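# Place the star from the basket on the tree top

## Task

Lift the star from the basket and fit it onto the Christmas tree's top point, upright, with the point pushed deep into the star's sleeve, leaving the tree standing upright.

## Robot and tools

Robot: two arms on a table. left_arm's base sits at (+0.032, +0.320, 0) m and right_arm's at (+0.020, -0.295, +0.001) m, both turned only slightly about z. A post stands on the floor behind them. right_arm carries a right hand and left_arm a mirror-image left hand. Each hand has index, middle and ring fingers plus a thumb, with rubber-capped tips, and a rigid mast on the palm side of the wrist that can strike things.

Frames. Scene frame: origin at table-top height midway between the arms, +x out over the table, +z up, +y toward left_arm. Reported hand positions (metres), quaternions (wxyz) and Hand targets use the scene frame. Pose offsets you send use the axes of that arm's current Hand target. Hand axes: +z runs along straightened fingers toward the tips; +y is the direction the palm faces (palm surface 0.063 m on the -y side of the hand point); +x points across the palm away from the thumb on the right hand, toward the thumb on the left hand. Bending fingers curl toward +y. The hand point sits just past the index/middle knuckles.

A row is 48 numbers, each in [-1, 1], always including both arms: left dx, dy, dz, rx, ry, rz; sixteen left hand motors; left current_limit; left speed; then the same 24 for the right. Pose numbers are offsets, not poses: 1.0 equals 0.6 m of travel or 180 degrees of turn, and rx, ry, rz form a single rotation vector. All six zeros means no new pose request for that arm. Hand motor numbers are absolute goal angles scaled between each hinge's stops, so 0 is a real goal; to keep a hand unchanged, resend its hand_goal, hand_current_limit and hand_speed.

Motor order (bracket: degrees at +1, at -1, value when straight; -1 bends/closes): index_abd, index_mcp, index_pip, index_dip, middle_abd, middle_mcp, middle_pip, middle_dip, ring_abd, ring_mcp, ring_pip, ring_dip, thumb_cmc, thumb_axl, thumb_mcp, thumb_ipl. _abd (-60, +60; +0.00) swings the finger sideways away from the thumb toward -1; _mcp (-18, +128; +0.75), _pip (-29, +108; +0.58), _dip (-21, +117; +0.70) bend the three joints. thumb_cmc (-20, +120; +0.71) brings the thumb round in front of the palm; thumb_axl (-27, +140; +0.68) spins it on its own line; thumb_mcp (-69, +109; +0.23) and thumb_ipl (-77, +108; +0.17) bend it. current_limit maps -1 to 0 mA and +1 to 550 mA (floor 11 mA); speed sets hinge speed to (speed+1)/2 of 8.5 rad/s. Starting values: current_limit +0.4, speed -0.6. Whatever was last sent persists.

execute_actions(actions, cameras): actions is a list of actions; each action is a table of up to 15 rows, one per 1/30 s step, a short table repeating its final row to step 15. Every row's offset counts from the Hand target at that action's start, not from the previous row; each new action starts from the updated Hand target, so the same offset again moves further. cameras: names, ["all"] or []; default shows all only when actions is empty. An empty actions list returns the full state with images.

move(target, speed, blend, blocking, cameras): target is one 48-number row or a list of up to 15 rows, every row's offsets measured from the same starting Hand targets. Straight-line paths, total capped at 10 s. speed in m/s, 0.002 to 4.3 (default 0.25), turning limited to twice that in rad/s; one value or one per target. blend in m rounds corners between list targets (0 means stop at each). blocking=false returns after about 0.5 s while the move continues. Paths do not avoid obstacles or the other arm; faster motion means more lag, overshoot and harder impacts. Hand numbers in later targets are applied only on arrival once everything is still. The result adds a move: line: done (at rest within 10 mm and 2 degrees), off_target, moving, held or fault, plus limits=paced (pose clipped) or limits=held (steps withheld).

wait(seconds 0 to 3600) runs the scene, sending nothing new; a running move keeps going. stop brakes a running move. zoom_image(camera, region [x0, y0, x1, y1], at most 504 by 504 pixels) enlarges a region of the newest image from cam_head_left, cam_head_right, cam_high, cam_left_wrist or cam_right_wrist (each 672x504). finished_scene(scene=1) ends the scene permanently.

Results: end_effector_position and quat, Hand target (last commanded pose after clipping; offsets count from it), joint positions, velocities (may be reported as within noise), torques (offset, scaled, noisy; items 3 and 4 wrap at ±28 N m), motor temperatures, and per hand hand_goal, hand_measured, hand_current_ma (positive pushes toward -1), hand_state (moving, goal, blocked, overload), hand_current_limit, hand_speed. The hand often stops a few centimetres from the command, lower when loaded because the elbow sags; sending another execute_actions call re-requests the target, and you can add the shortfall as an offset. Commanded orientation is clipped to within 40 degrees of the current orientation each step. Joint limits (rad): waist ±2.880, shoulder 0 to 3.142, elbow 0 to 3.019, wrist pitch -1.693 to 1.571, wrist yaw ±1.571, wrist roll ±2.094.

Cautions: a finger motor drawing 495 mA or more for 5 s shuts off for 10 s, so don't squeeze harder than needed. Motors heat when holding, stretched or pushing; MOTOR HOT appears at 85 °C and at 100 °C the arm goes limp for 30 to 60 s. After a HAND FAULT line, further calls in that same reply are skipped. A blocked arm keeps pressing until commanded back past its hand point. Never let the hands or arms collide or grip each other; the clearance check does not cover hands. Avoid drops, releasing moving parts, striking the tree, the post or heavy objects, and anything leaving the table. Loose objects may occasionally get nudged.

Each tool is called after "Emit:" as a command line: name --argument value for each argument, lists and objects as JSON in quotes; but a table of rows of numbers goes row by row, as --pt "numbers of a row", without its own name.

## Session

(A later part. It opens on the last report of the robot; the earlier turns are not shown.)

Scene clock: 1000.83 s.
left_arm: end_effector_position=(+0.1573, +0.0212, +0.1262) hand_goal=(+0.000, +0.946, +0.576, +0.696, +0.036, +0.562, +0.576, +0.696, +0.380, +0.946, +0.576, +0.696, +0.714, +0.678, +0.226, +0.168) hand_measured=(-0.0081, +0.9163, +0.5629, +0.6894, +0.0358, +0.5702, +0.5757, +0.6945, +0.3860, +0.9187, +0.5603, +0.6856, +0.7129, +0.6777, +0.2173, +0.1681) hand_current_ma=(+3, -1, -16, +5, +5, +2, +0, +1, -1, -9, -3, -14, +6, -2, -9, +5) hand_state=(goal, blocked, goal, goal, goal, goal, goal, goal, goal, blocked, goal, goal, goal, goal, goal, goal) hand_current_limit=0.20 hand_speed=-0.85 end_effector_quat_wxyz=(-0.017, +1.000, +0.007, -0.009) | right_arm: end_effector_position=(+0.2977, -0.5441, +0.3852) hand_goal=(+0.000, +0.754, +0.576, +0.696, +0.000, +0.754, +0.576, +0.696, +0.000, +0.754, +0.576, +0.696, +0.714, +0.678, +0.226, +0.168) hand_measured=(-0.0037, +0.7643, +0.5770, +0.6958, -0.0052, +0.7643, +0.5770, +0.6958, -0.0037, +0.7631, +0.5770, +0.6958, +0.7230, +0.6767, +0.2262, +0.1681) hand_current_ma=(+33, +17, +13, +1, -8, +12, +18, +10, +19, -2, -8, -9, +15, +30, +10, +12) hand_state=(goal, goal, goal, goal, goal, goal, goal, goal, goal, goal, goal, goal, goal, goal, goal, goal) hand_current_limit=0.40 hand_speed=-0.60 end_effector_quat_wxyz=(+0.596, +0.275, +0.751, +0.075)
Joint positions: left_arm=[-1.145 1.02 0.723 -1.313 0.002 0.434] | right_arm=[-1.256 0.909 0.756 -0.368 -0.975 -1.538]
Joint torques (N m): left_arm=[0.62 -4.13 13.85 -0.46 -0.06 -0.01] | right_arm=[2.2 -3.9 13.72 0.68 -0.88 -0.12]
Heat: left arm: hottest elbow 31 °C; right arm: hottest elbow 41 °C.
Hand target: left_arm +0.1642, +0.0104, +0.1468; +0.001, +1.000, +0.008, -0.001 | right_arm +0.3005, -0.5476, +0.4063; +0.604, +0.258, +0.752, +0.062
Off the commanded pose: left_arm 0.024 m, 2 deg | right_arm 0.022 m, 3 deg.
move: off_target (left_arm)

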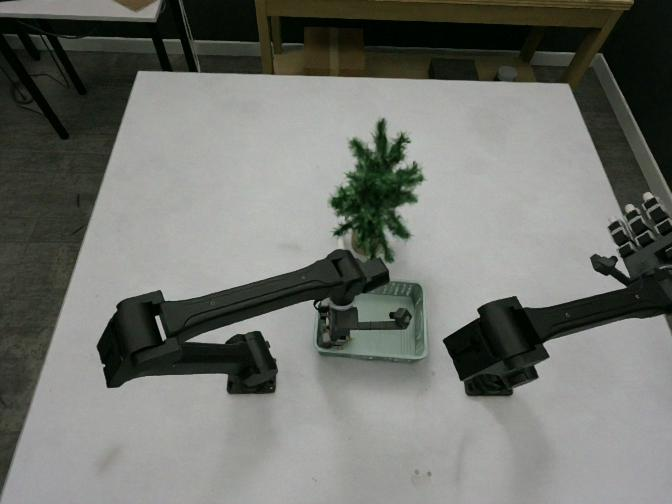

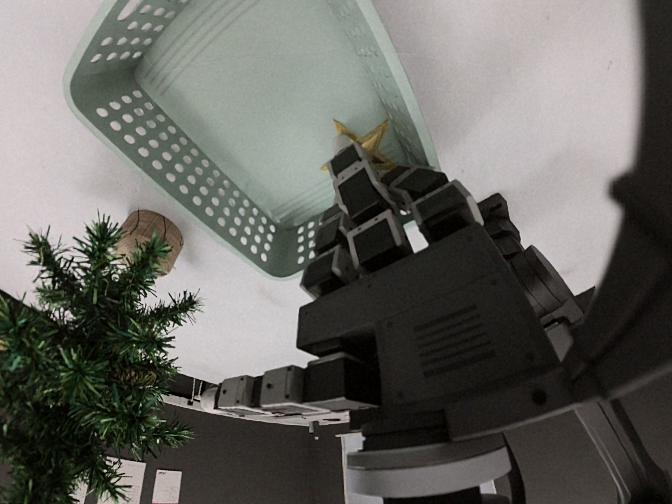

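Emit:
move --target '[0,0.005,-0.10,0,0,0,0.0,0.946,0.576,0.696,0.0,0.754,0.576,0.696,0.0,0.946,0.576,0.696,0.714,0.678,0.226,0.168,0.2,-0.85,0,0,0,0,0,0,0,0.754,0.576,0.696,0,0.754,0.576,0.696,0,0.754,0.576,0.696,0.714,0.678,0.226,0.168,0.4,-0.6]' --speed 0.05 --cameras '["cam_head_left","cam_left_wrist"]'

Emit:
zoom_image --camera "cam_left_wrist" --region '[280, 60, 460, 200]'

Emit:
zoom_image --camera "cam_head_left" --region '[310, 270, 440, 370]'

Scene clock: 1003.63 s.
left_arm: end_effector_position=(+0.1598, +0.0162, +0.1858) hand_goal=(+0.000, +0.946, +0.576, +0.696, +0.000, +0.754, +0.576, +0.696, +0.000, +0.946, +0.576, +0.696, +0.714, +0.678, +0.226, +0.168) hand_measured=(-0.0081, +0.9151, +0.5629, +0.6894, +0.0124, +0.7414, +0.5693, +0.6945, +0.0124, +0.9235, +0.5654, +0.6856, +0.7129, +0.6777, +0.2173, +0.1681) hand_current_ma=(+10, +7, -8, +4, +12, -3, -6, +0, +7, -2, -12, -12, -3, -6, -8, +7) hand_state=(goal, blocked, goal, goal, goal, goal, goal, goal, goal, blocked, goal, goal, goal, goal, goal, goal) hand_current_limit=0.20 hand_speed=-0.85 end_effector_quat_wxyz=(-0.017, +1.000, +0.007, -0.009) | right_arm: end_effector_position=(+0.2977, -0.5441, +0.3852) hand_goal=(+0.000, +0.754, +0.576, +0.696, +0.000, +0.754, +0.576, +0.696, +0.000, +0.754, +0.576, +0.696, +0.714, +0.678, +0.226, +0.168) hand_measured=(-0.0037, +0.7643, +0.5770, +0.6958, -0.0052, +0.7643, +0.5770, +0.6958, -0.0037, +0.7631, +0.5770, +0.6958, +0.7230, +0.6777, +0.2262, +0.1672) hand_current_ma=(+1, +17, +16, -6, -21, +27, +9, -10, -12, -29, -14, +3, +3, +13, +3, -3) hand_state=(goal, goal, goal, goal, goal, goal, goal, goal, goal, goal, goal, goal, goal, goal, goal, goal) hand_current_limit=0.40 hand_speed=-0.60 end_effector_quat_wxyz=(+0.596, +0.275, +0.751, +0.075)
Joint positions: left_arm=[-1.145 0.997 0.868 -1.481 0.002 0.434] | right_arm=[-1.256 0.909 0.756 -0.368 -0.975 -1.538]
Joint torques (N m): left_arm=[0.21 -4.31 14.16 -0.44 -0.04 -0.07] | right_arm=[2.2 -3.84 13.74 0.66 -0.88 -0.12]
Heat: left arm: hottest elbow 31 °C; right arm: hottest elbow 41 °C.
Hand target: left_arm +0.1642, +0.0076, +0.2066; +0.001, +1.000, +0.008, -0.001 | right_arm +0.3005, -0.5476, +0.4063; +0.604, +0.258, +0.752, +0.062
Off the commanded pose: left_arm 0.023 m, 2 deg | right_arm 0.022 m, 3 deg.
move: off_target (left_arm)

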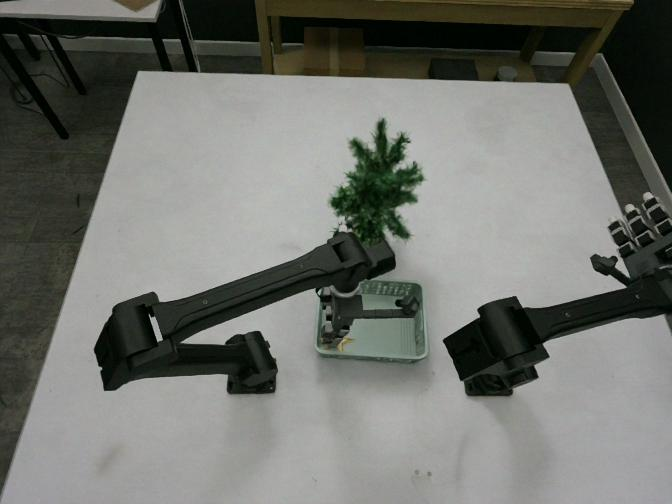

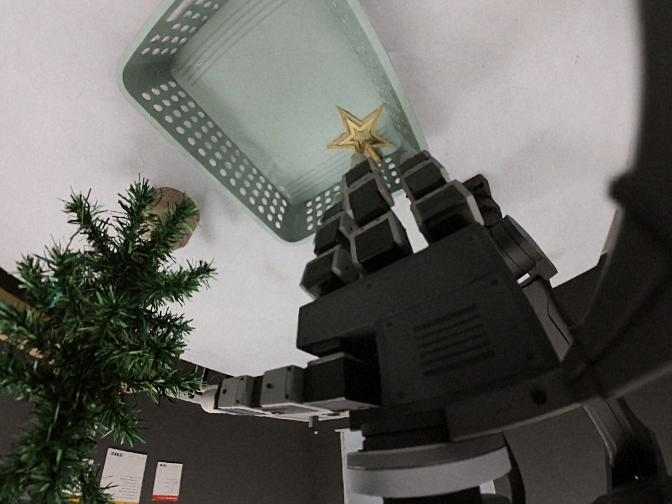

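Scaled by 2.800 from the camera's image (finer frame: 960x720).

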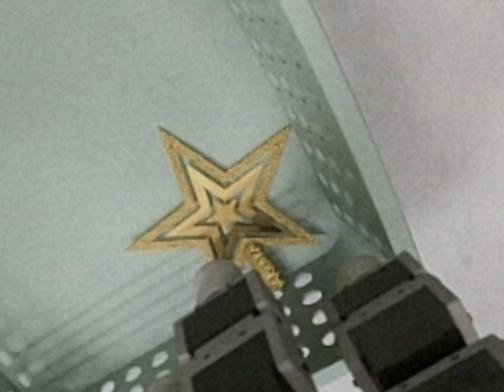

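Scaled by 3.877 from the camera's image (finer frame: 960x720).

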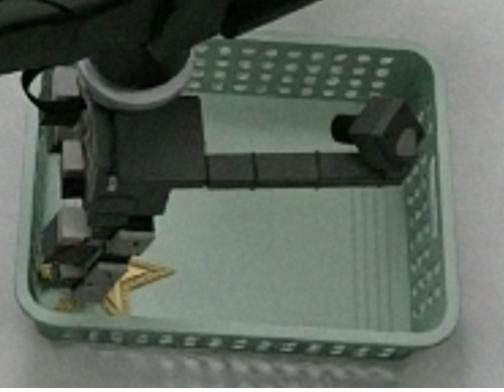

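Emit:
move --target '[0.047,-0.072,-0.02,0,0,-0.211,0.0,0.617,0.576,0.696,0.0,0.706,0.839,0.913,0.0,0.617,0.576,0.696,0.714,0.678,0.226,0.168,0.3,-0.7,0,0,0,0,0,0,0,0.754,0.576,0.696,0,0.754,0.576,0.696,0,0.754,0.576,0.696,0.714,0.678,0.226,0.168,0.4,-0.6]' --speed 0.1 --cameras '["cam_head_left","cam_left_wrist"]'

Emit:
zoom_image --camera "cam_left_wrist" --region '[280, 60, 460, 200]'

Emit:
zoom_image --camera "cam_head_left" --region '[310, 270, 440, 370]'

Scene clock: 1018.33 s.
left_arm: end_effector_position=(+0.1915, +0.0606, +0.1977) hand_goal=(+0.000, +0.618, +0.576, +0.696, +0.000, +0.706, +0.840, +0.914, +0.000, +0.618, +0.576, +0.696, +0.714, +0.678, +0.226, +0.168) hand_measured=(-0.0081, +0.6172, +0.5667, +0.6907, +0.0124, +0.7052, +0.8310, +0.9073, +0.0124, +0.6160, +0.5654, +0.6856, +0.7129, +0.6777, +0.2173, +0.1672) hand_current_ma=(+4, +13, -14, +2, +7, +1, -10, -2, +4, -8, +1, -12, +9, -5, -10, +6) hand_state=(goal, goal, goal, goal, goal, goal, goal, goal, goal, goal, goal, goal, goal, goal, goal, goal) hand_current_limit=0.30 hand_speed=-0.70 end_effector_quat_wxyz=(-0.020, +0.942, +0.335, -0.002) | right_arm: end_effector_position=(+0.2977, -0.5441, +0.3852) hand_goal=(+0.000, +0.754, +0.576, +0.696, +0.000, +0.754, +0.576, +0.696, +0.000, +0.754, +0.576, +0.696, +0.714, +0.678, +0.226, +0.168) hand_measured=(-0.0037, +0.7643, +0.5770, +0.6958, -0.0037, +0.7643, +0.5770, +0.6958, -0.0037, +0.7631, +0.5770, +0.6958, +0.7230, +0.6777, +0.2262, +0.1681) hand_current_ma=(+6, +10, +0, -1, -18, +16, +12, -6, -6, +12, -4, -13, -6, +6, +1, -4) hand_state=(goal, goal, goal, goal, goal, goal, goal, goal, goal, goal, goal, goal, goal, goal, goal, goal) hand_current_limit=0.40 hand_speed=-0.60 end_effector_quat_wxyz=(+0.596, +0.275, +0.751, +0.075)
Joint positions: left_arm=[-1.185 0.944 0.868 -1.535 0.002 -0.275] | right_arm=[-1.256 0.909 0.756 -0.368 -0.975 -1.538]
Joint torques (N m): left_arm=[-0.67 -3.55 14.2 -0.49 -0.09 -0.13] | right_arm=[2.26 -3.96 13.71 0.66 -0.88 -0.12]
Heat: left arm: hottest elbow 32 °C; right arm: hottest elbow 41 °C.
Hand target: left_arm +0.1918, +0.0514, +0.2184; +0.000, +0.943, +0.333, -0.001 | right_arm +0.3005, -0.5476, +0.4063; +0.604, +0.258, +0.752, +0.062
Off the commanded pose: left_arm 0.023 m, 2 deg | right_arm 0.022 m, 3 deg.
move: off_target (left_arm)

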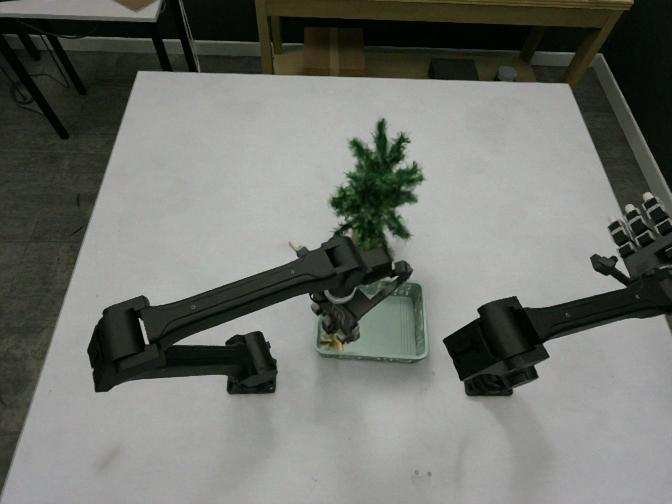

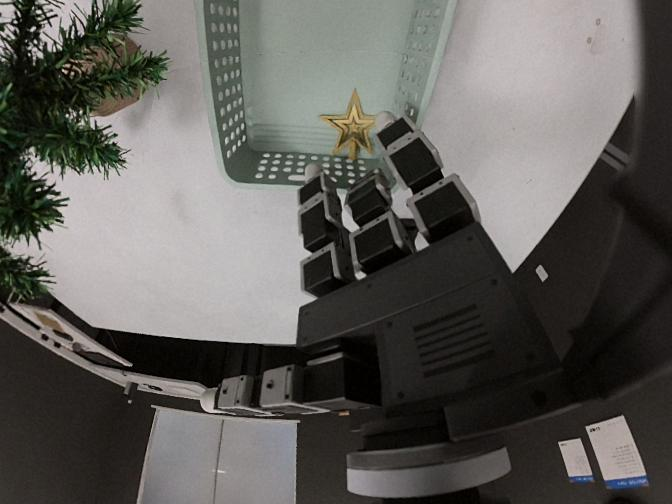

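Scaled by 2.800 from the camera's image (finer frame: 960x720).

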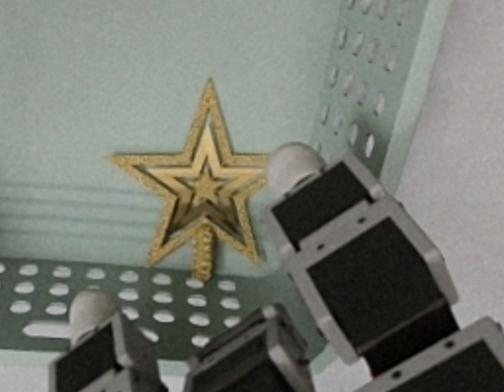

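Scaled by 3.877 from the camera's image (finer frame: 960x720).

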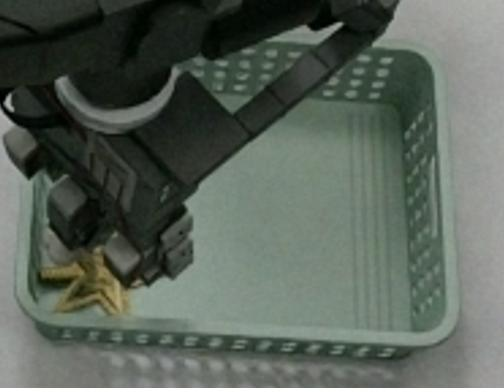

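Emit:
move --target '[0.0135,-0.0405,0.127,0,0,0,-0.10,0.617,0.576,0.696,0.0,0.706,0.839,0.913,0.10,0.617,0.576,0.696,0.714,0.678,0.226,0.168,0.3,-0.7,0,0,0,0,0,0,0,0.754,0.576,0.696,0,0.754,0.576,0.696,0,0.754,0.576,0.696,0.714,0.678,0.226,0.168,0.4,-0.6]' --speed 0.06 --cameras '["cam_head_left","cam_left_wrist"]'

Emit:
zoom_image --camera "cam_left_wrist" --region '[300, 80, 440, 200]'

Emit:
zoom_image --camera "cam_head_left" --region '[310, 300, 390, 365]'

Scene clock: 1029.20 s.
left_arm: end_effector_position=(+0.1887, +0.0700, +0.1628) hand_goal=(-0.100, +0.618, +0.576, +0.696, +0.000, +0.706, +0.840, +0.914, +0.100, +0.618, +0.576, +0.696, +0.714, +0.678, +0.226, +0.168) hand_measured=(-0.0916, +0.6461, +0.6398, +0.6881, +0.0007, +0.7052, +0.8310, +0.9073, +0.0900, +0.6220, +0.5757, +0.6869, +0.7230, +0.6767, +0.2173, +0.1672) hand_current_ma=(+14, +14, +5, +2, +8, +0, -8, -2, +8, -13, -8, -9, +12, -7, -10, +1) hand_state=(goal, blocked, blocked, goal, goal, goal, goal, goal, goal, goal, goal, goal, goal, goal, goal, goal) hand_current_limit=0.30 hand_speed=-0.70 end_effector_quat_wxyz=(+0.019, +0.942, +0.335, +0.004) | right_arm: end_effector_position=(+0.2977, -0.5441, +0.3852) hand_goal=(+0.000, +0.754, +0.576, +0.696, +0.000, +0.754, +0.576, +0.696, +0.000, +0.754, +0.576, +0.696, +0.714, +0.678, +0.226, +0.168) hand_measured=(-0.0037, +0.7643, +0.5770, +0.6958, -0.0052, +0.7655, +0.5757, +0.6958, -0.0037, +0.7631, +0.5770, +0.6958, +0.7230, +0.6777, +0.2252, +0.1672) hand_current_ma=(+17, +10, -14, +2, -19, -1, +2, -11, -7, -4, -17, -9, +0, +19, +13, -6) hand_state=(goal, goal, goal, goal, goal, goal, goal, goal, goal, goal, goal, goal, goal, goal, goal, goal) hand_current_limit=0.40 hand_speed=-0.60 end_effector_quat_wxyz=(+0.596, +0.275, +0.751, +0.075)
Joint positions: left_arm=[-1.186 0.867 0.719 -1.384 -0.005 -0.276] | right_arm=[-1.256 0.909 0.756 -0.368 -0.975 -1.538]
Joint torques (N m): left_arm=[-0.38 -0.97 7.25 0.43 0.15 -0.09] | right_arm=[2.26 -3.9 13.72 0.66 -0.88 -0.12]
Heat: left arm: hottest elbow 32 °C; right arm: hottest elbow 41 °C.
Hand target: left_arm +0.1826, +0.0751, +0.1422; +0.001, +0.943, +0.333, -0.001 | right_arm +0.3005, -0.5476, +0.4063; +0.604, +0.258, +0.752, +0.062
Off the commanded pose: left_arm 0.022 m, 2 deg | right_arm 0.022 m, 3 deg.
move: off_target (left_arm)

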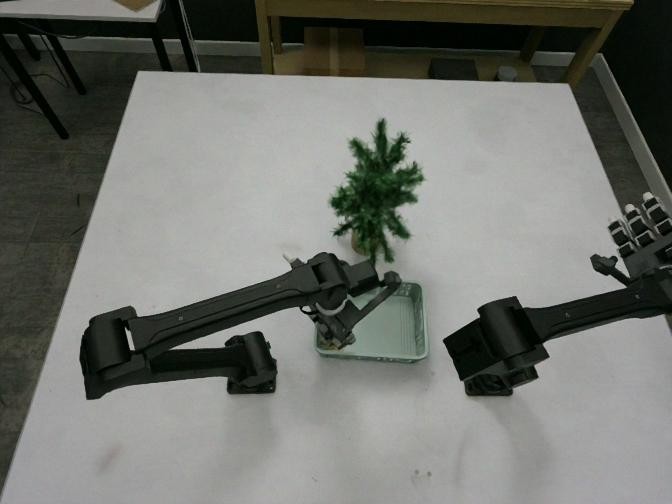

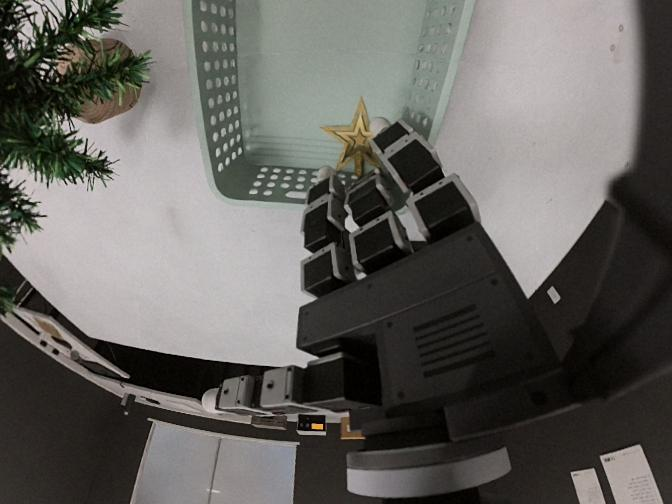

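Scaled by 3.600 from the camera's image (finer frame: 960x720).

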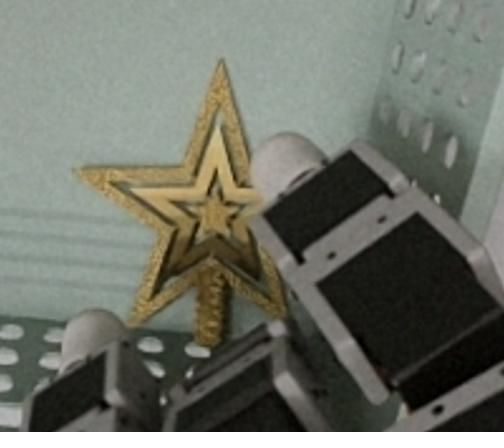

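Scaled by 6.300 from the camera's image (finer frame: 960x720).

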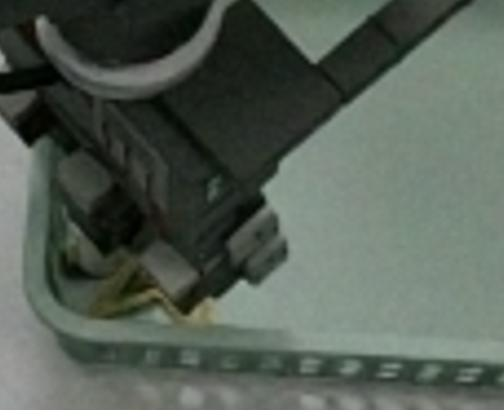

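Emit:
execute_actions --actions '[]' --cameras '["cam_head_right","cam_high","cam_right_wrist"]'

Emit:
zoom_image --camera "cam_high" --region '[280, 240, 440, 360]'

Emit:
zoom_image --camera "cam_head_right" --region '[260, 290, 380, 380]'

Scene clock: 1036.23 s.
left_arm: end_effector_position=(+0.1887, +0.0700, +0.1628) hand_goal=(-0.100, +0.618, +0.576, +0.696, +0.000, +0.706, +0.840, +0.914, +0.100, +0.618, +0.576, +0.696, +0.714, +0.678, +0.226, +0.168) hand_measured=(-0.0916, +0.6461, +0.6386, +0.6894, +0.0007, +0.7052, +0.8323, +0.9073, +0.0900, +0.6220, +0.5757, +0.6881, +0.7230, +0.6788, +0.2173, +0.1681) hand_current_ma=(+3, +15, +20, +0, +3, +3, -5, -4, +6, -4, +2, -15, +8, -6, -9, +4) hand_state=(goal, blocked, blocked, goal, goal, goal, goal, goal, goal, goal, goal, goal, goal, goal, goal, goal) hand_current_limit=0.30 hand_speed=-0.70 end_effector_quat_wxyz=(+0.019, +0.942, +0.335, +0.004) | right_arm: end_effector_position=(+0.2977, -0.5441, +0.3852) hand_goal=(+0.000, +0.754, +0.576, +0.696, +0.000, +0.754, +0.576, +0.696, +0.000, +0.754, +0.576, +0.696, +0.714, +0.678, +0.226, +0.168) hand_measured=(-0.0052, +0.7655, +0.5770, +0.6958, -0.0052, +0.7643, +0.5757, +0.6958, -0.0037, +0.7631, +0.5770, +0.6958, +0.7230, +0.6777, +0.2262, +0.1681) hand_current_ma=(-11, +0, +2, +19, -2, +12, -3, -14, -4, -11, -13, -5, +12, +11, +11, -10) hand_state=(goal, goal, goal, goal, goal, goal, goal, goal, goal, goal, goal, goal, goal, goal, goal, goal) hand_current_limit=0.40 hand_speed=-0.60 end_effector_quat_wxyz=(+0.596, +0.275, +0.751, +0.075)
Joint positions: left_arm=[-1.186 0.867 0.719 -1.384 -0.005 -0.276] | right_arm=[-1.256 0.909 0.756 -0.368 -0.975 -1.538]
Joint velocities: within noise
Joint torques (N m): left_arm=[-0.44 -1.08 7.28 0.47 0.15 -0.08] | right_arm=[2.26 -3.84 13.72 0.68 -0.88 -0.12]
Motor temperatures (°C): left_arm=[21 22 32 21 22 20] | right_arm=[19 19 41 20 21 19]
Heat: left arm: hottest elbow 32 °C; right arm: hottest elbow 41 °C.
Hand target: left_arm +0.1826, +0.0751, +0.1422; +0.001, +0.943, +0.333, -0.001 | right_arm +0.3005, -0.5476, +0.4063; +0.604, +0.258, +0.752, +0.062
Off the commanded pose: left_arm 0.022 m, 2 deg | right_arm 0.022 m, 3 deg.
Images, in order (width x height): cam_head_right 672x504, cam_high 672x504, cam_right_wrist 672x504.

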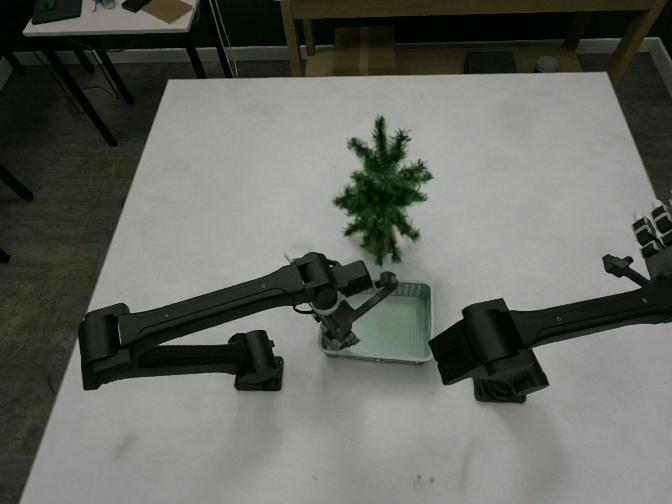

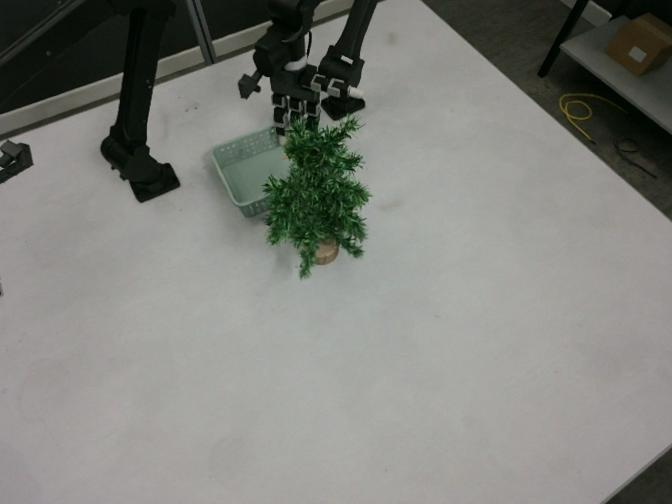

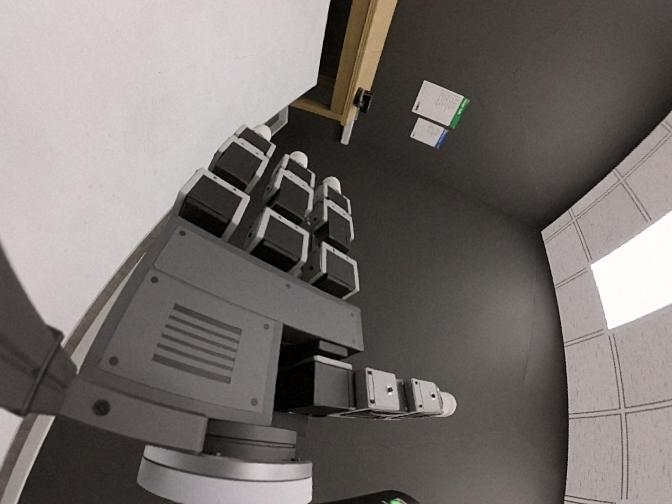

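Scaled by 3.150 from the camera's image (finer frame: 960x720).

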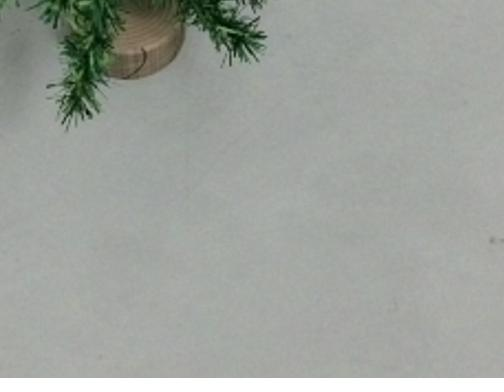

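Scaled by 4.200 from the camera's image (finer frame: 960x720).

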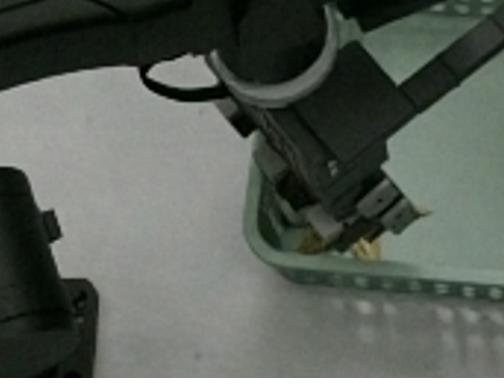

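Emit:
zoom_image --camera "cam_high" --region '[200, 60, 360, 220]'

Scaled by 3.150 from the camera's image (finer frame: 960x720).

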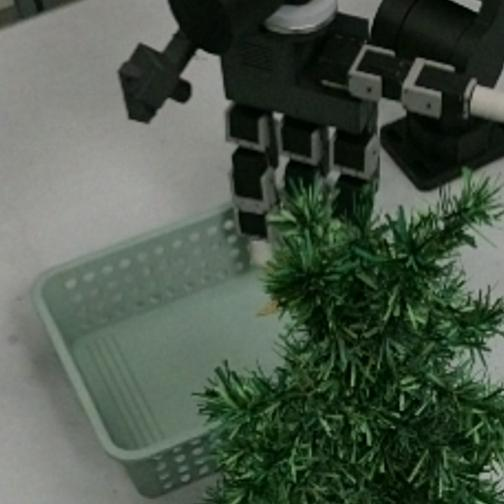

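Emit:
execute_actions --actions '[]' --cameras '["cam_left_wrist"]'

Emit:
zoom_image --camera "cam_left_wrist" --region '[200, 130, 360, 250]'

Scene clock: 1042.70 s.
left_arm: end_effector_position=(+0.1887, +0.0700, +0.1628) hand_goal=(-0.100, +0.618, +0.576, +0.696, +0.000, +0.706, +0.840, +0.914, +0.100, +0.618, +0.576, +0.696, +0.714, +0.678, +0.226, +0.168) hand_measured=(-0.0902, +0.6461, +0.6373, +0.6881, +0.0007, +0.7040, +0.8323, +0.9086, +0.0900, +0.6208, +0.5757, +0.6869, +0.7217, +0.6777, +0.2173, +0.1672) hand_current_ma=(+6, +11, +5, -1, +5, -9, -10, +5, +6, -3, -7, -13, +4, +0, -4, +4) hand_state=(goal, blocked, blocked, goal, goal, goal, goal, goal, goal, goal, goal, goal, goal, goal, goal, goal) hand_current_limit=0.30 hand_speed=-0.70 end_effector_quat_wxyz=(+0.019, +0.942, +0.335, +0.004) | right_arm: end_effector_position=(+0.2977, -0.5441, +0.3852) hand_goal=(+0.000, +0.754, +0.576, +0.696, +0.000, +0.754, +0.576, +0.696, +0.000, +0.754, +0.576, +0.696, +0.714, +0.678, +0.226, +0.168) hand_measured=(-0.0037, +0.7643, +0.5770, +0.6958, -0.0052, +0.7643, +0.5770, +0.6958, -0.0037, +0.7631, +0.5770, +0.6958, +0.7230, +0.6777, +0.2262, +0.1681) hand_current_ma=(+11, -1, +9, -2, +3, +23, +6, +2, -6, -6, +17, +23, +10, +6, +9, -1) hand_state=(goal, goal, goal, goal, goal, goal, goal, goal, goal, goal, goal, goal, goal, goal, goal, goal) hand_current_limit=0.40 hand_speed=-0.60 end_effector_quat_wxyz=(+0.596, +0.275, +0.751, +0.075)
Joint positions: left_arm=[-1.186 0.867 0.719 -1.384 -0.005 -0.276] | right_arm=[-1.256 0.909 0.756 -0.368 -0.975 -1.538]
Joint velocities: within noise
Joint torques (N m): left_arm=[-0.26 -1.03 7.24 0.49 0.18 -0.09] | right_arm=[2.26 -3.84 13.71 0.65 -0.87 -0.12]
Motor temperatures (°C): left_arm=[21 22 32 21 22 20] | right_arm=[19 19 41 20 21 19]
Heat: left arm: hottest elbow 32 °C; right arm: hottest elbow 41 °C.
Hand target: left_arm +0.1826, +0.0751, +0.1422; +0.001, +0.943, +0.333, -0.001 | right_arm +0.3005, -0.5476, +0.4063; +0.604, +0.258, +0.752, +0.062
Off the commanded pose: left_arm 0.022 m, 2 deg | right_arm 0.022 m, 3 deg.
Images, in order (width x height): cam_left_wrist 672x504.

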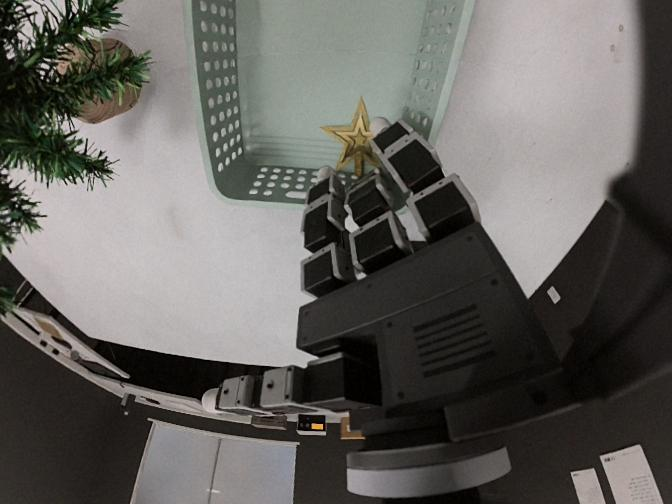

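Scaled by 3.150 from the camera's image (finer frame: 960x720).

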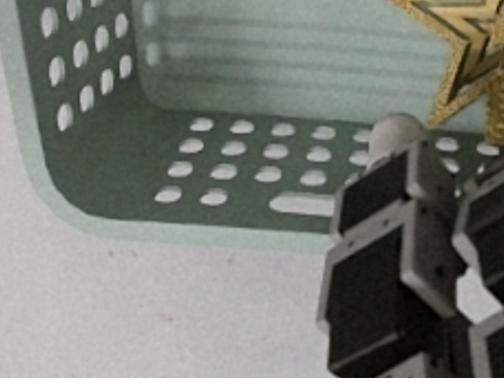

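Emit:
move --target '[0,0,-0.03,0,0,0,-0.10,0.617,0.576,0.696,0.0,0.706,0.839,0.913,0.10,0.617,0.576,0.696,0.714,0.678,0.226,0.168,0.3,-0.7,0,0,0,0,0,0,0,0.754,0.576,0.696,0,0.754,0.576,0.696,0,0.754,0.576,0.696,0.714,0.678,0.226,0.168,0.4,-0.6]' --speed 0.06 --cameras '["cam_left_wrist"]'

Emit:
zoom_image --camera "cam_left_wrist" --region '[270, 80, 430, 200]'

Scene clock: 1053.80 s.
left_arm: end_effector_position=(+0.1866, +0.0747, +0.1619) hand_goal=(-0.100, +0.618, +0.576, +0.696, +0.000, +0.706, +0.840, +0.914, +0.100, +0.618, +0.576, +0.696, +0.714, +0.678, +0.226, +0.168) hand_measured=(-0.1136, +0.5991, +0.6360, +0.6894, +0.0021, +0.7040, +0.8323, +0.9073, +0.0900, +0.6220, +0.5757, +0.6881, +0.7217, +0.6777, +0.2163, +0.1681) hand_current_ma=(-1, -2, +4, +0, +2, +2, -9, +4, +11, +3, -6, -15, -2, -2, -2, -1) hand_state=(goal, goal, blocked, goal, goal, goal, goal, goal, goal, goal, goal, goal, goal, goal, goal, goal) hand_current_limit=0.30 hand_speed=-0.70 end_effector_quat_wxyz=(+0.010, +0.942, +0.335, +0.003) | right_arm: end_effector_position=(+0.2977, -0.5441, +0.3852) hand_goal=(+0.000, +0.754, +0.576, +0.696, +0.000, +0.754, +0.576, +0.696, +0.000, +0.754, +0.576, +0.696, +0.714, +0.678, +0.226, +0.168) hand_measured=(-0.0037, +0.7643, +0.5770, +0.6958, -0.0052, +0.7655, +0.5770, +0.6958, -0.0037, +0.7631, +0.5770, +0.6958, +0.7230, +0.6777, +0.2262, +0.1681) hand_current_ma=(+11, +11, +3, -7, -23, +7, +9, -11, -3, -14, -4, +9, +12, +8, -2, +13) hand_state=(goal, goal, goal, goal, goal, goal, goal, goal, goal, goal, goal, goal, goal, goal, goal, goal) hand_current_limit=0.40 hand_speed=-0.60 end_effector_quat_wxyz=(+0.596, +0.275, +0.751, +0.075)
Joint positions: left_arm=[-1.186 0.865 0.72 -1.406 -0.005 -0.276] | right_arm=[-1.256 0.909 0.756 -0.368 -0.975 -1.538]
Joint torques (N m): left_arm=[-0.79 -1.14 10.92 -0.62 0.13 -0.11] | right_arm=[2.2 -3.78 13.74 0.68 -0.88 -0.12]
Heat: left arm: hottest elbow 32 °C; right arm: hottest elbow 41 °C.
Hand target: left_arm +0.1827, +0.0751, +0.1603; +0.001, +0.943, +0.333, -0.001 | right_arm +0.3005, -0.5476, +0.4063; +0.604, +0.258, +0.752, +0.062
Off the commanded pose: left_arm 0.004 m, 1 deg | right_arm 0.022 m, 3 deg.
move: done

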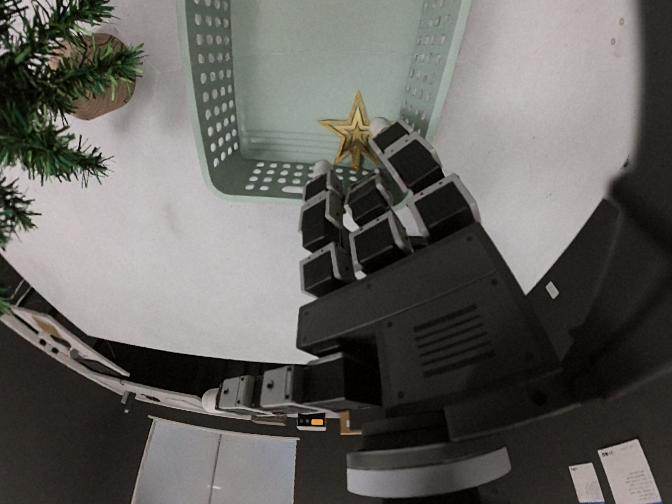

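Scaled by 3.150 from the camera's image (finer frame: 960x720).

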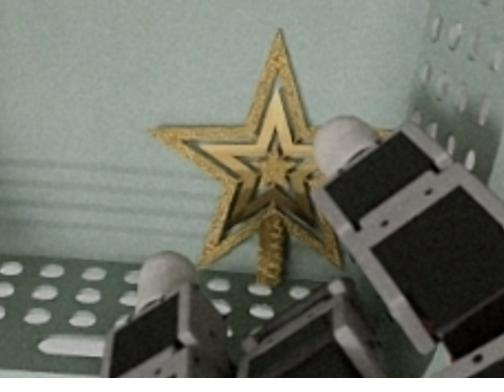

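Emit:
execute_actions --actions '[]' --cameras '["cam_head_left","cam_head_right"]'

Emit:
zoom_image --camera "cam_head_left" --region '[300, 300, 360, 360]'

Emit:
zoom_image --camera "cam_head_right" --region '[300, 300, 360, 360]'

Scene clock: 1062.00 s.
left_arm: end_effector_position=(+0.1866, +0.0747, +0.1619) hand_goal=(-0.100, +0.618, +0.576, +0.696, +0.000, +0.706, +0.840, +0.914, +0.100, +0.618, +0.576, +0.696, +0.714, +0.678, +0.226, +0.168) hand_measured=(-0.1121, +0.6003, +0.6360, +0.6907, +0.0021, +0.7052, +0.8310, +0.9086, +0.0900, +0.6220, +0.5757, +0.6869, +0.7230, +0.6767, +0.2163, +0.1681) hand_current_ma=(+0, +6, +6, -4, +16, -1, -5, +0, +14, -6, -7, -8, +3, -9, -7, -3) hand_state=(goal, goal, blocked, goal, goal, goal, goal, goal, goal, goal, goal, goal, goal, goal, goal, goal) hand_current_limit=0.30 hand_speed=-0.70 end_effector_quat_wxyz=(+0.010, +0.942, +0.335, +0.003) | right_arm: end_effector_position=(+0.2977, -0.5441, +0.3852) hand_goal=(+0.000, +0.754, +0.576, +0.696, +0.000, +0.754, +0.576, +0.696, +0.000, +0.754, +0.576, +0.696, +0.714, +0.678, +0.226, +0.168) hand_measured=(-0.0037, +0.7643, +0.5770, +0.6958, -0.0037, +0.7643, +0.5770, +0.6958, -0.0037, +0.7631, +0.5770, +0.6958, +0.7230, +0.6777, +0.2262, +0.1672) hand_current_ma=(+10, +8, +11, +2, -20, +18, +6, -7, +7, -1, -20, -18, +2, +14, +0, -3) hand_state=(goal, goal, goal, goal, goal, goal, goal, goal, goal, goal, goal, goal, goal, goal, goal, goal) hand_current_limit=0.40 hand_speed=-0.60 end_effector_quat_wxyz=(+0.596, +0.275, +0.751, +0.075)
Joint positions: left_arm=[-1.186 0.865 0.72 -1.406 -0.005 -0.276] | right_arm=[-1.256 0.909 0.756 -0.368 -0.975 -1.538]
Joint velocities: within noise
Joint torques (N m): left_arm=[-0.38 -1.44 10.96 -0.61 0.14 -0.11] | right_arm=[2.26 -3.78 13.71 0.68 -0.88 -0.12]
Motor temperatures (°C): left_arm=[21 22 33 21 22 20] | right_arm=[19 19 41 20 21 19]
Heat: left arm: hottest elbow 33 °C; right arm: hottest elbow 41 °C.
Hand target: left_arm +0.1827, +0.0751, +0.1603; +0.001, +0.943, +0.333, -0.001 | right_arm +0.3005, -0.5476, +0.4063; +0.604, +0.258, +0.752, +0.062
Off the commanded pose: left_arm 0.004 m, 1 deg | right_arm 0.022 m, 3 deg.
Images, in order (width x height): cam_head_left 672x504, cam_head_right 672x504.

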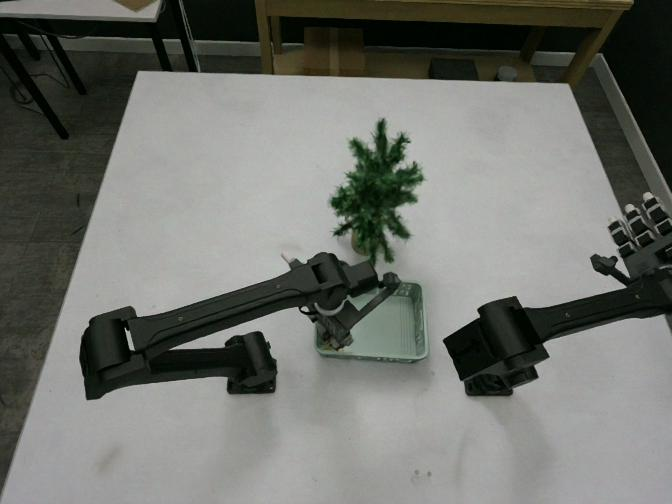

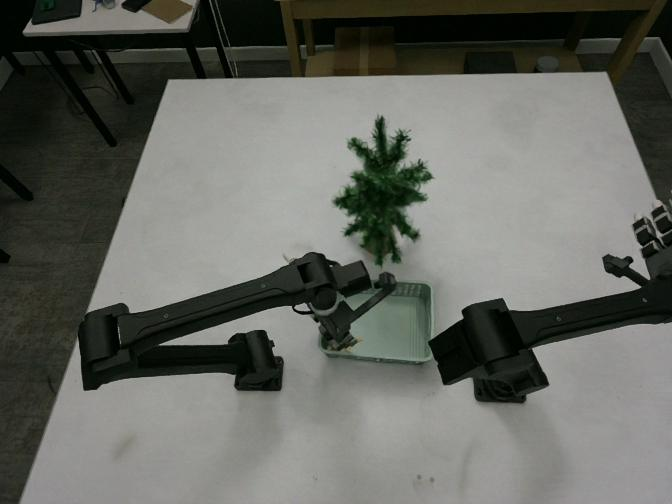

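Scaled by 8.400 from the camera's image (finer frame: 960x720).

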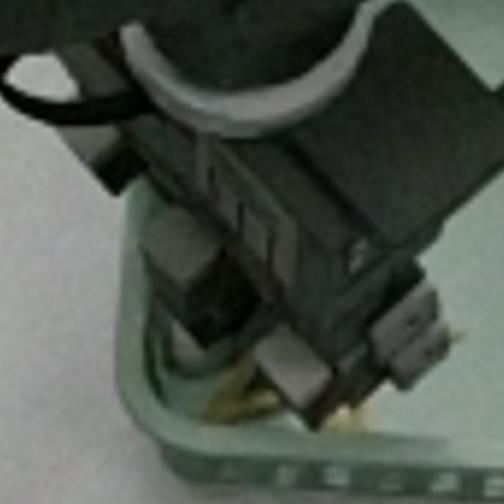

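Scaled by 8.400 from the camera's image (finer frame: 960x720).

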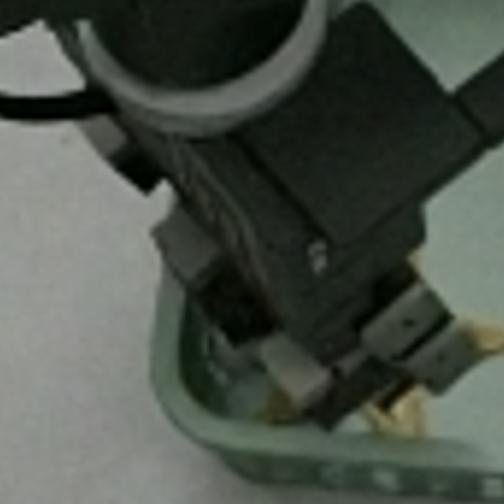

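Emit:
move --target '[0,0,-0.04,0,0,0,-0.10,0.617,0.576,0.696,0.0,0.706,0.839,0.913,0.10,0.617,0.576,0.696,0.714,0.678,0.226,0.168,0.3,-0.7,0,0,0,0,0,0,0,0.754,0.576,0.696,0,0.754,0.576,0.696,0,0.754,0.576,0.696,0.714,0.678,0.226,0.168,0.4,-0.6]' --speed 0.06 --cameras '["cam_left_wrist"]'

Emit:
zoom_image --camera "cam_left_wrist" --region '[270, 80, 430, 200]'

Scene clock: 1068.83 s.
left_arm: end_effector_position=(+0.1809, +0.0851, +0.1655) hand_goal=(-0.100, +0.618, +0.576, +0.696, +0.000, +0.706, +0.840, +0.914, +0.100, +0.618, +0.576, +0.696, +0.714, +0.678, +0.226, +0.168) hand_measured=(-0.1063, +0.6100, +0.5731, +0.6894, -0.0008, +0.6883, +0.8310, +0.9086, +0.0900, +0.6196, +0.5770, +0.6869, +0.7129, +0.6777, +0.2173, +0.1672) hand_current_ma=(+9, +1, -9, -2, +7, -2, -10, +5, +2, -2, -6, -8, +3, -9, -8, -6) hand_state=(goal, goal, goal, goal, goal, goal, goal, goal, goal, goal, goal, goal, goal, goal, goal, goal) hand_current_limit=0.30 hand_speed=-0.70 end_effector_quat_wxyz=(-0.016, +0.942, +0.335, -0.002) | right_arm: end_effector_position=(+0.2977, -0.5441, +0.3852) hand_goal=(+0.000, +0.754, +0.576, +0.696, +0.000, +0.754, +0.576, +0.696, +0.000, +0.754, +0.576, +0.696, +0.714, +0.678, +0.226, +0.168) hand_measured=(-0.0037, +0.7643, +0.5770, +0.6958, -0.0037, +0.7655, +0.5770, +0.6958, -0.0037, +0.7631, +0.5770, +0.6958, +0.7230, +0.6777, +0.2262, +0.1672) hand_current_ma=(-7, +15, -3, +13, -15, +19, -2, -26, +18, -16, -7, -6, +16, -15, -9, -4) hand_state=(goal, goal, goal, goal, goal, goal, goal, goal, goal, goal, goal, goal, goal, goal, goal, goal) hand_current_limit=0.40 hand_speed=-0.60 end_effector_quat_wxyz=(+0.596, +0.275, +0.751, +0.075)
Joint positions: left_arm=[-1.186 0.865 0.74 -1.478 0.002 -0.276] | right_arm=[-1.256 0.909 0.756 -0.368 -0.975 -1.538]
Joint torques (N m): left_arm=[-0.32 -2.02 14.23 -0.58 -0.08 -0.1] | right_arm=[2.14 -3.84 13.72 0.66 -0.88 -0.12]
Heat: left arm: hottest elbow 33 °C; right arm: hottest elbow 42 °C.
Hand target: left_arm +0.1827, +0.0752, +0.1843; +0.001, +0.943, +0.333, -0.001 | right_arm +0.3005, -0.5476, +0.4063; +0.604, +0.258, +0.752, +0.062
Off the commanded pose: left_arm 0.021 m, 2 deg | right_arm 0.022 m, 3 deg.
move: off_target (left_arm)

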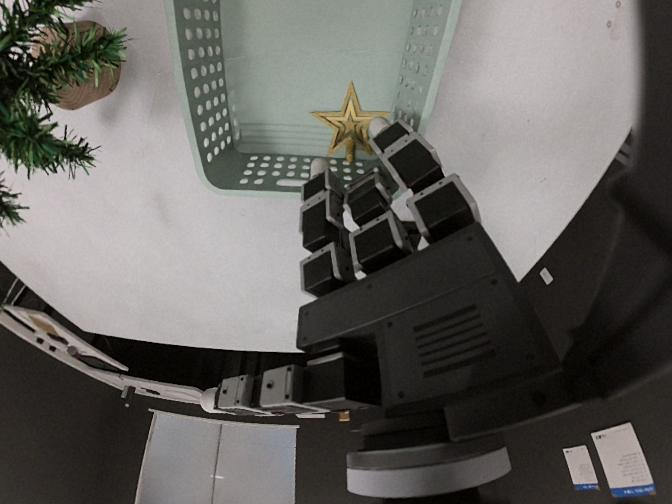

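Scaled by 3.150 from the camera's image (finer frame: 960x720).

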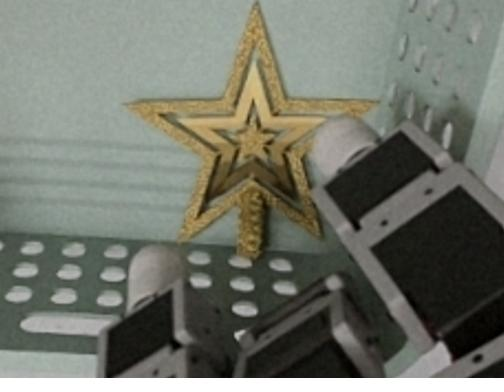

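Emit:
move --target '[0.0024,-0.011,0.057,0,0,0,-0.10,0.617,0.576,0.696,0.0,0.706,0.839,0.913,0.10,0.617,0.576,0.696,0.714,0.678,0.226,0.168,0.3,-0.7,0,0,0,0,0,0,0,0.754,0.576,0.696,0,0.754,0.576,0.696,0,0.754,0.576,0.696,0.714,0.678,0.226,0.168,0.4,-0.6]' --speed 0.04 --cameras '["cam_left_wrist"]'

Emit:
zoom_image --camera "cam_left_wrist" --region '[270, 80, 430, 200]'

Scene clock: 1075.33 s.
left_arm: end_effector_position=(+0.1841, +0.0790, +0.1622) hand_goal=(-0.100, +0.618, +0.576, +0.696, +0.000, +0.706, +0.840, +0.914, +0.100, +0.618, +0.576, +0.696, +0.714, +0.678, +0.226, +0.168) hand_measured=(-0.1033, +0.6365, +0.6155, +0.6945, +0.0051, +0.6908, +0.8310, +0.9086, +0.0915, +0.6220, +0.5757, +0.6907, +0.7129, +0.6767, +0.2173, +0.1672) hand_current_ma=(+11, +14, -2, +2, +13, -1, -9, +8, +1, +5, -7, -11, +6, -4, -8, +7) hand_state=(goal, goal, blocked, goal, goal, goal, goal, goal, goal, goal, goal, goal, goal, goal, goal, goal) hand_current_limit=0.30 hand_speed=-0.70 end_effector_quat_wxyz=(+0.009, +0.942, +0.335, +0.001) | right_arm: end_effector_position=(+0.2977, -0.5441, +0.3852) hand_goal=(+0.000, +0.754, +0.576, +0.696, +0.000, +0.754, +0.576, +0.696, +0.000, +0.754, +0.576, +0.696, +0.714, +0.678, +0.226, +0.168) hand_measured=(-0.0037, +0.7643, +0.5770, +0.6958, -0.0037, +0.7643, +0.5770, +0.6958, -0.0037, +0.7631, +0.5770, +0.6958, +0.7230, +0.6777, +0.2262, +0.1681) hand_current_ma=(+5, -2, -3, +17, -1, +13, +6, +1, +7, -9, -8, -8, -6, -5, -2, +7) hand_state=(goal, goal, goal, goal, goal, goal, goal, goal, goal, goal, goal, goal, goal, goal, goal, goal) hand_current_limit=0.40 hand_speed=-0.60 end_effector_quat_wxyz=(+0.596, +0.275, +0.751, +0.075)
Joint positions: left_arm=[-1.186 0.85 0.715 -1.417 -0.001 -0.276] | right_arm=[-1.256 0.909 0.756 -0.368 -0.975 -1.538]
Joint torques (N m): left_arm=[-0.73 -1.44 8.28 0.42 0.02 -0.12] | right_arm=[2.26 -3.9 13.72 0.69 -0.88 -0.12]
Heat: left arm: hottest elbow 33 °C; right arm: hottest elbow 42 °C.
Hand target: left_arm +0.1797, +0.0811, +0.1501; +0.001, +0.943, +0.333, -0.001 | right_arm +0.3005, -0.5476, +0.4063; +0.604, +0.258, +0.752, +0.062
Off the commanded pose: left_arm 0.013 m, 1 deg | right_arm 0.022 m, 3 deg.
move: off_target (left_arm)

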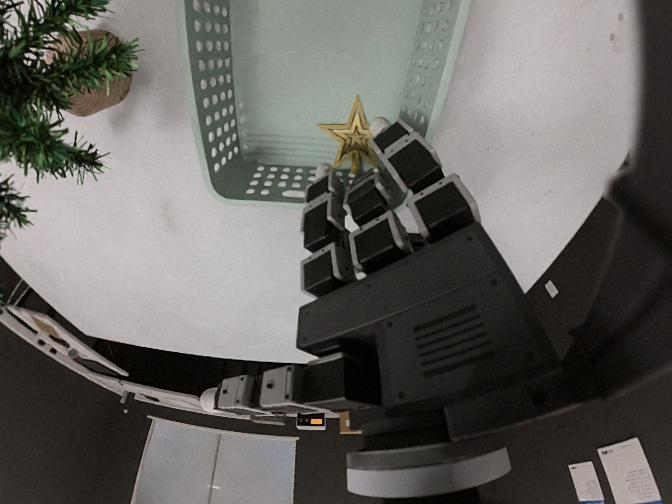

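Scaled by 3.150 from the camera's image (finer frame: 960x720).

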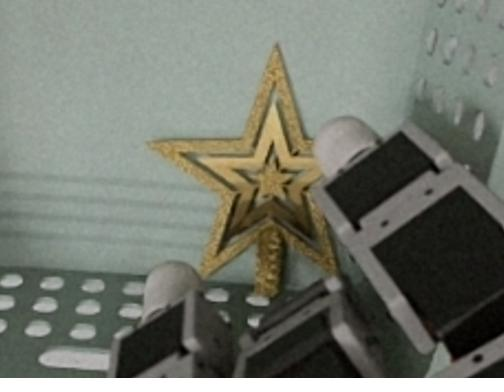

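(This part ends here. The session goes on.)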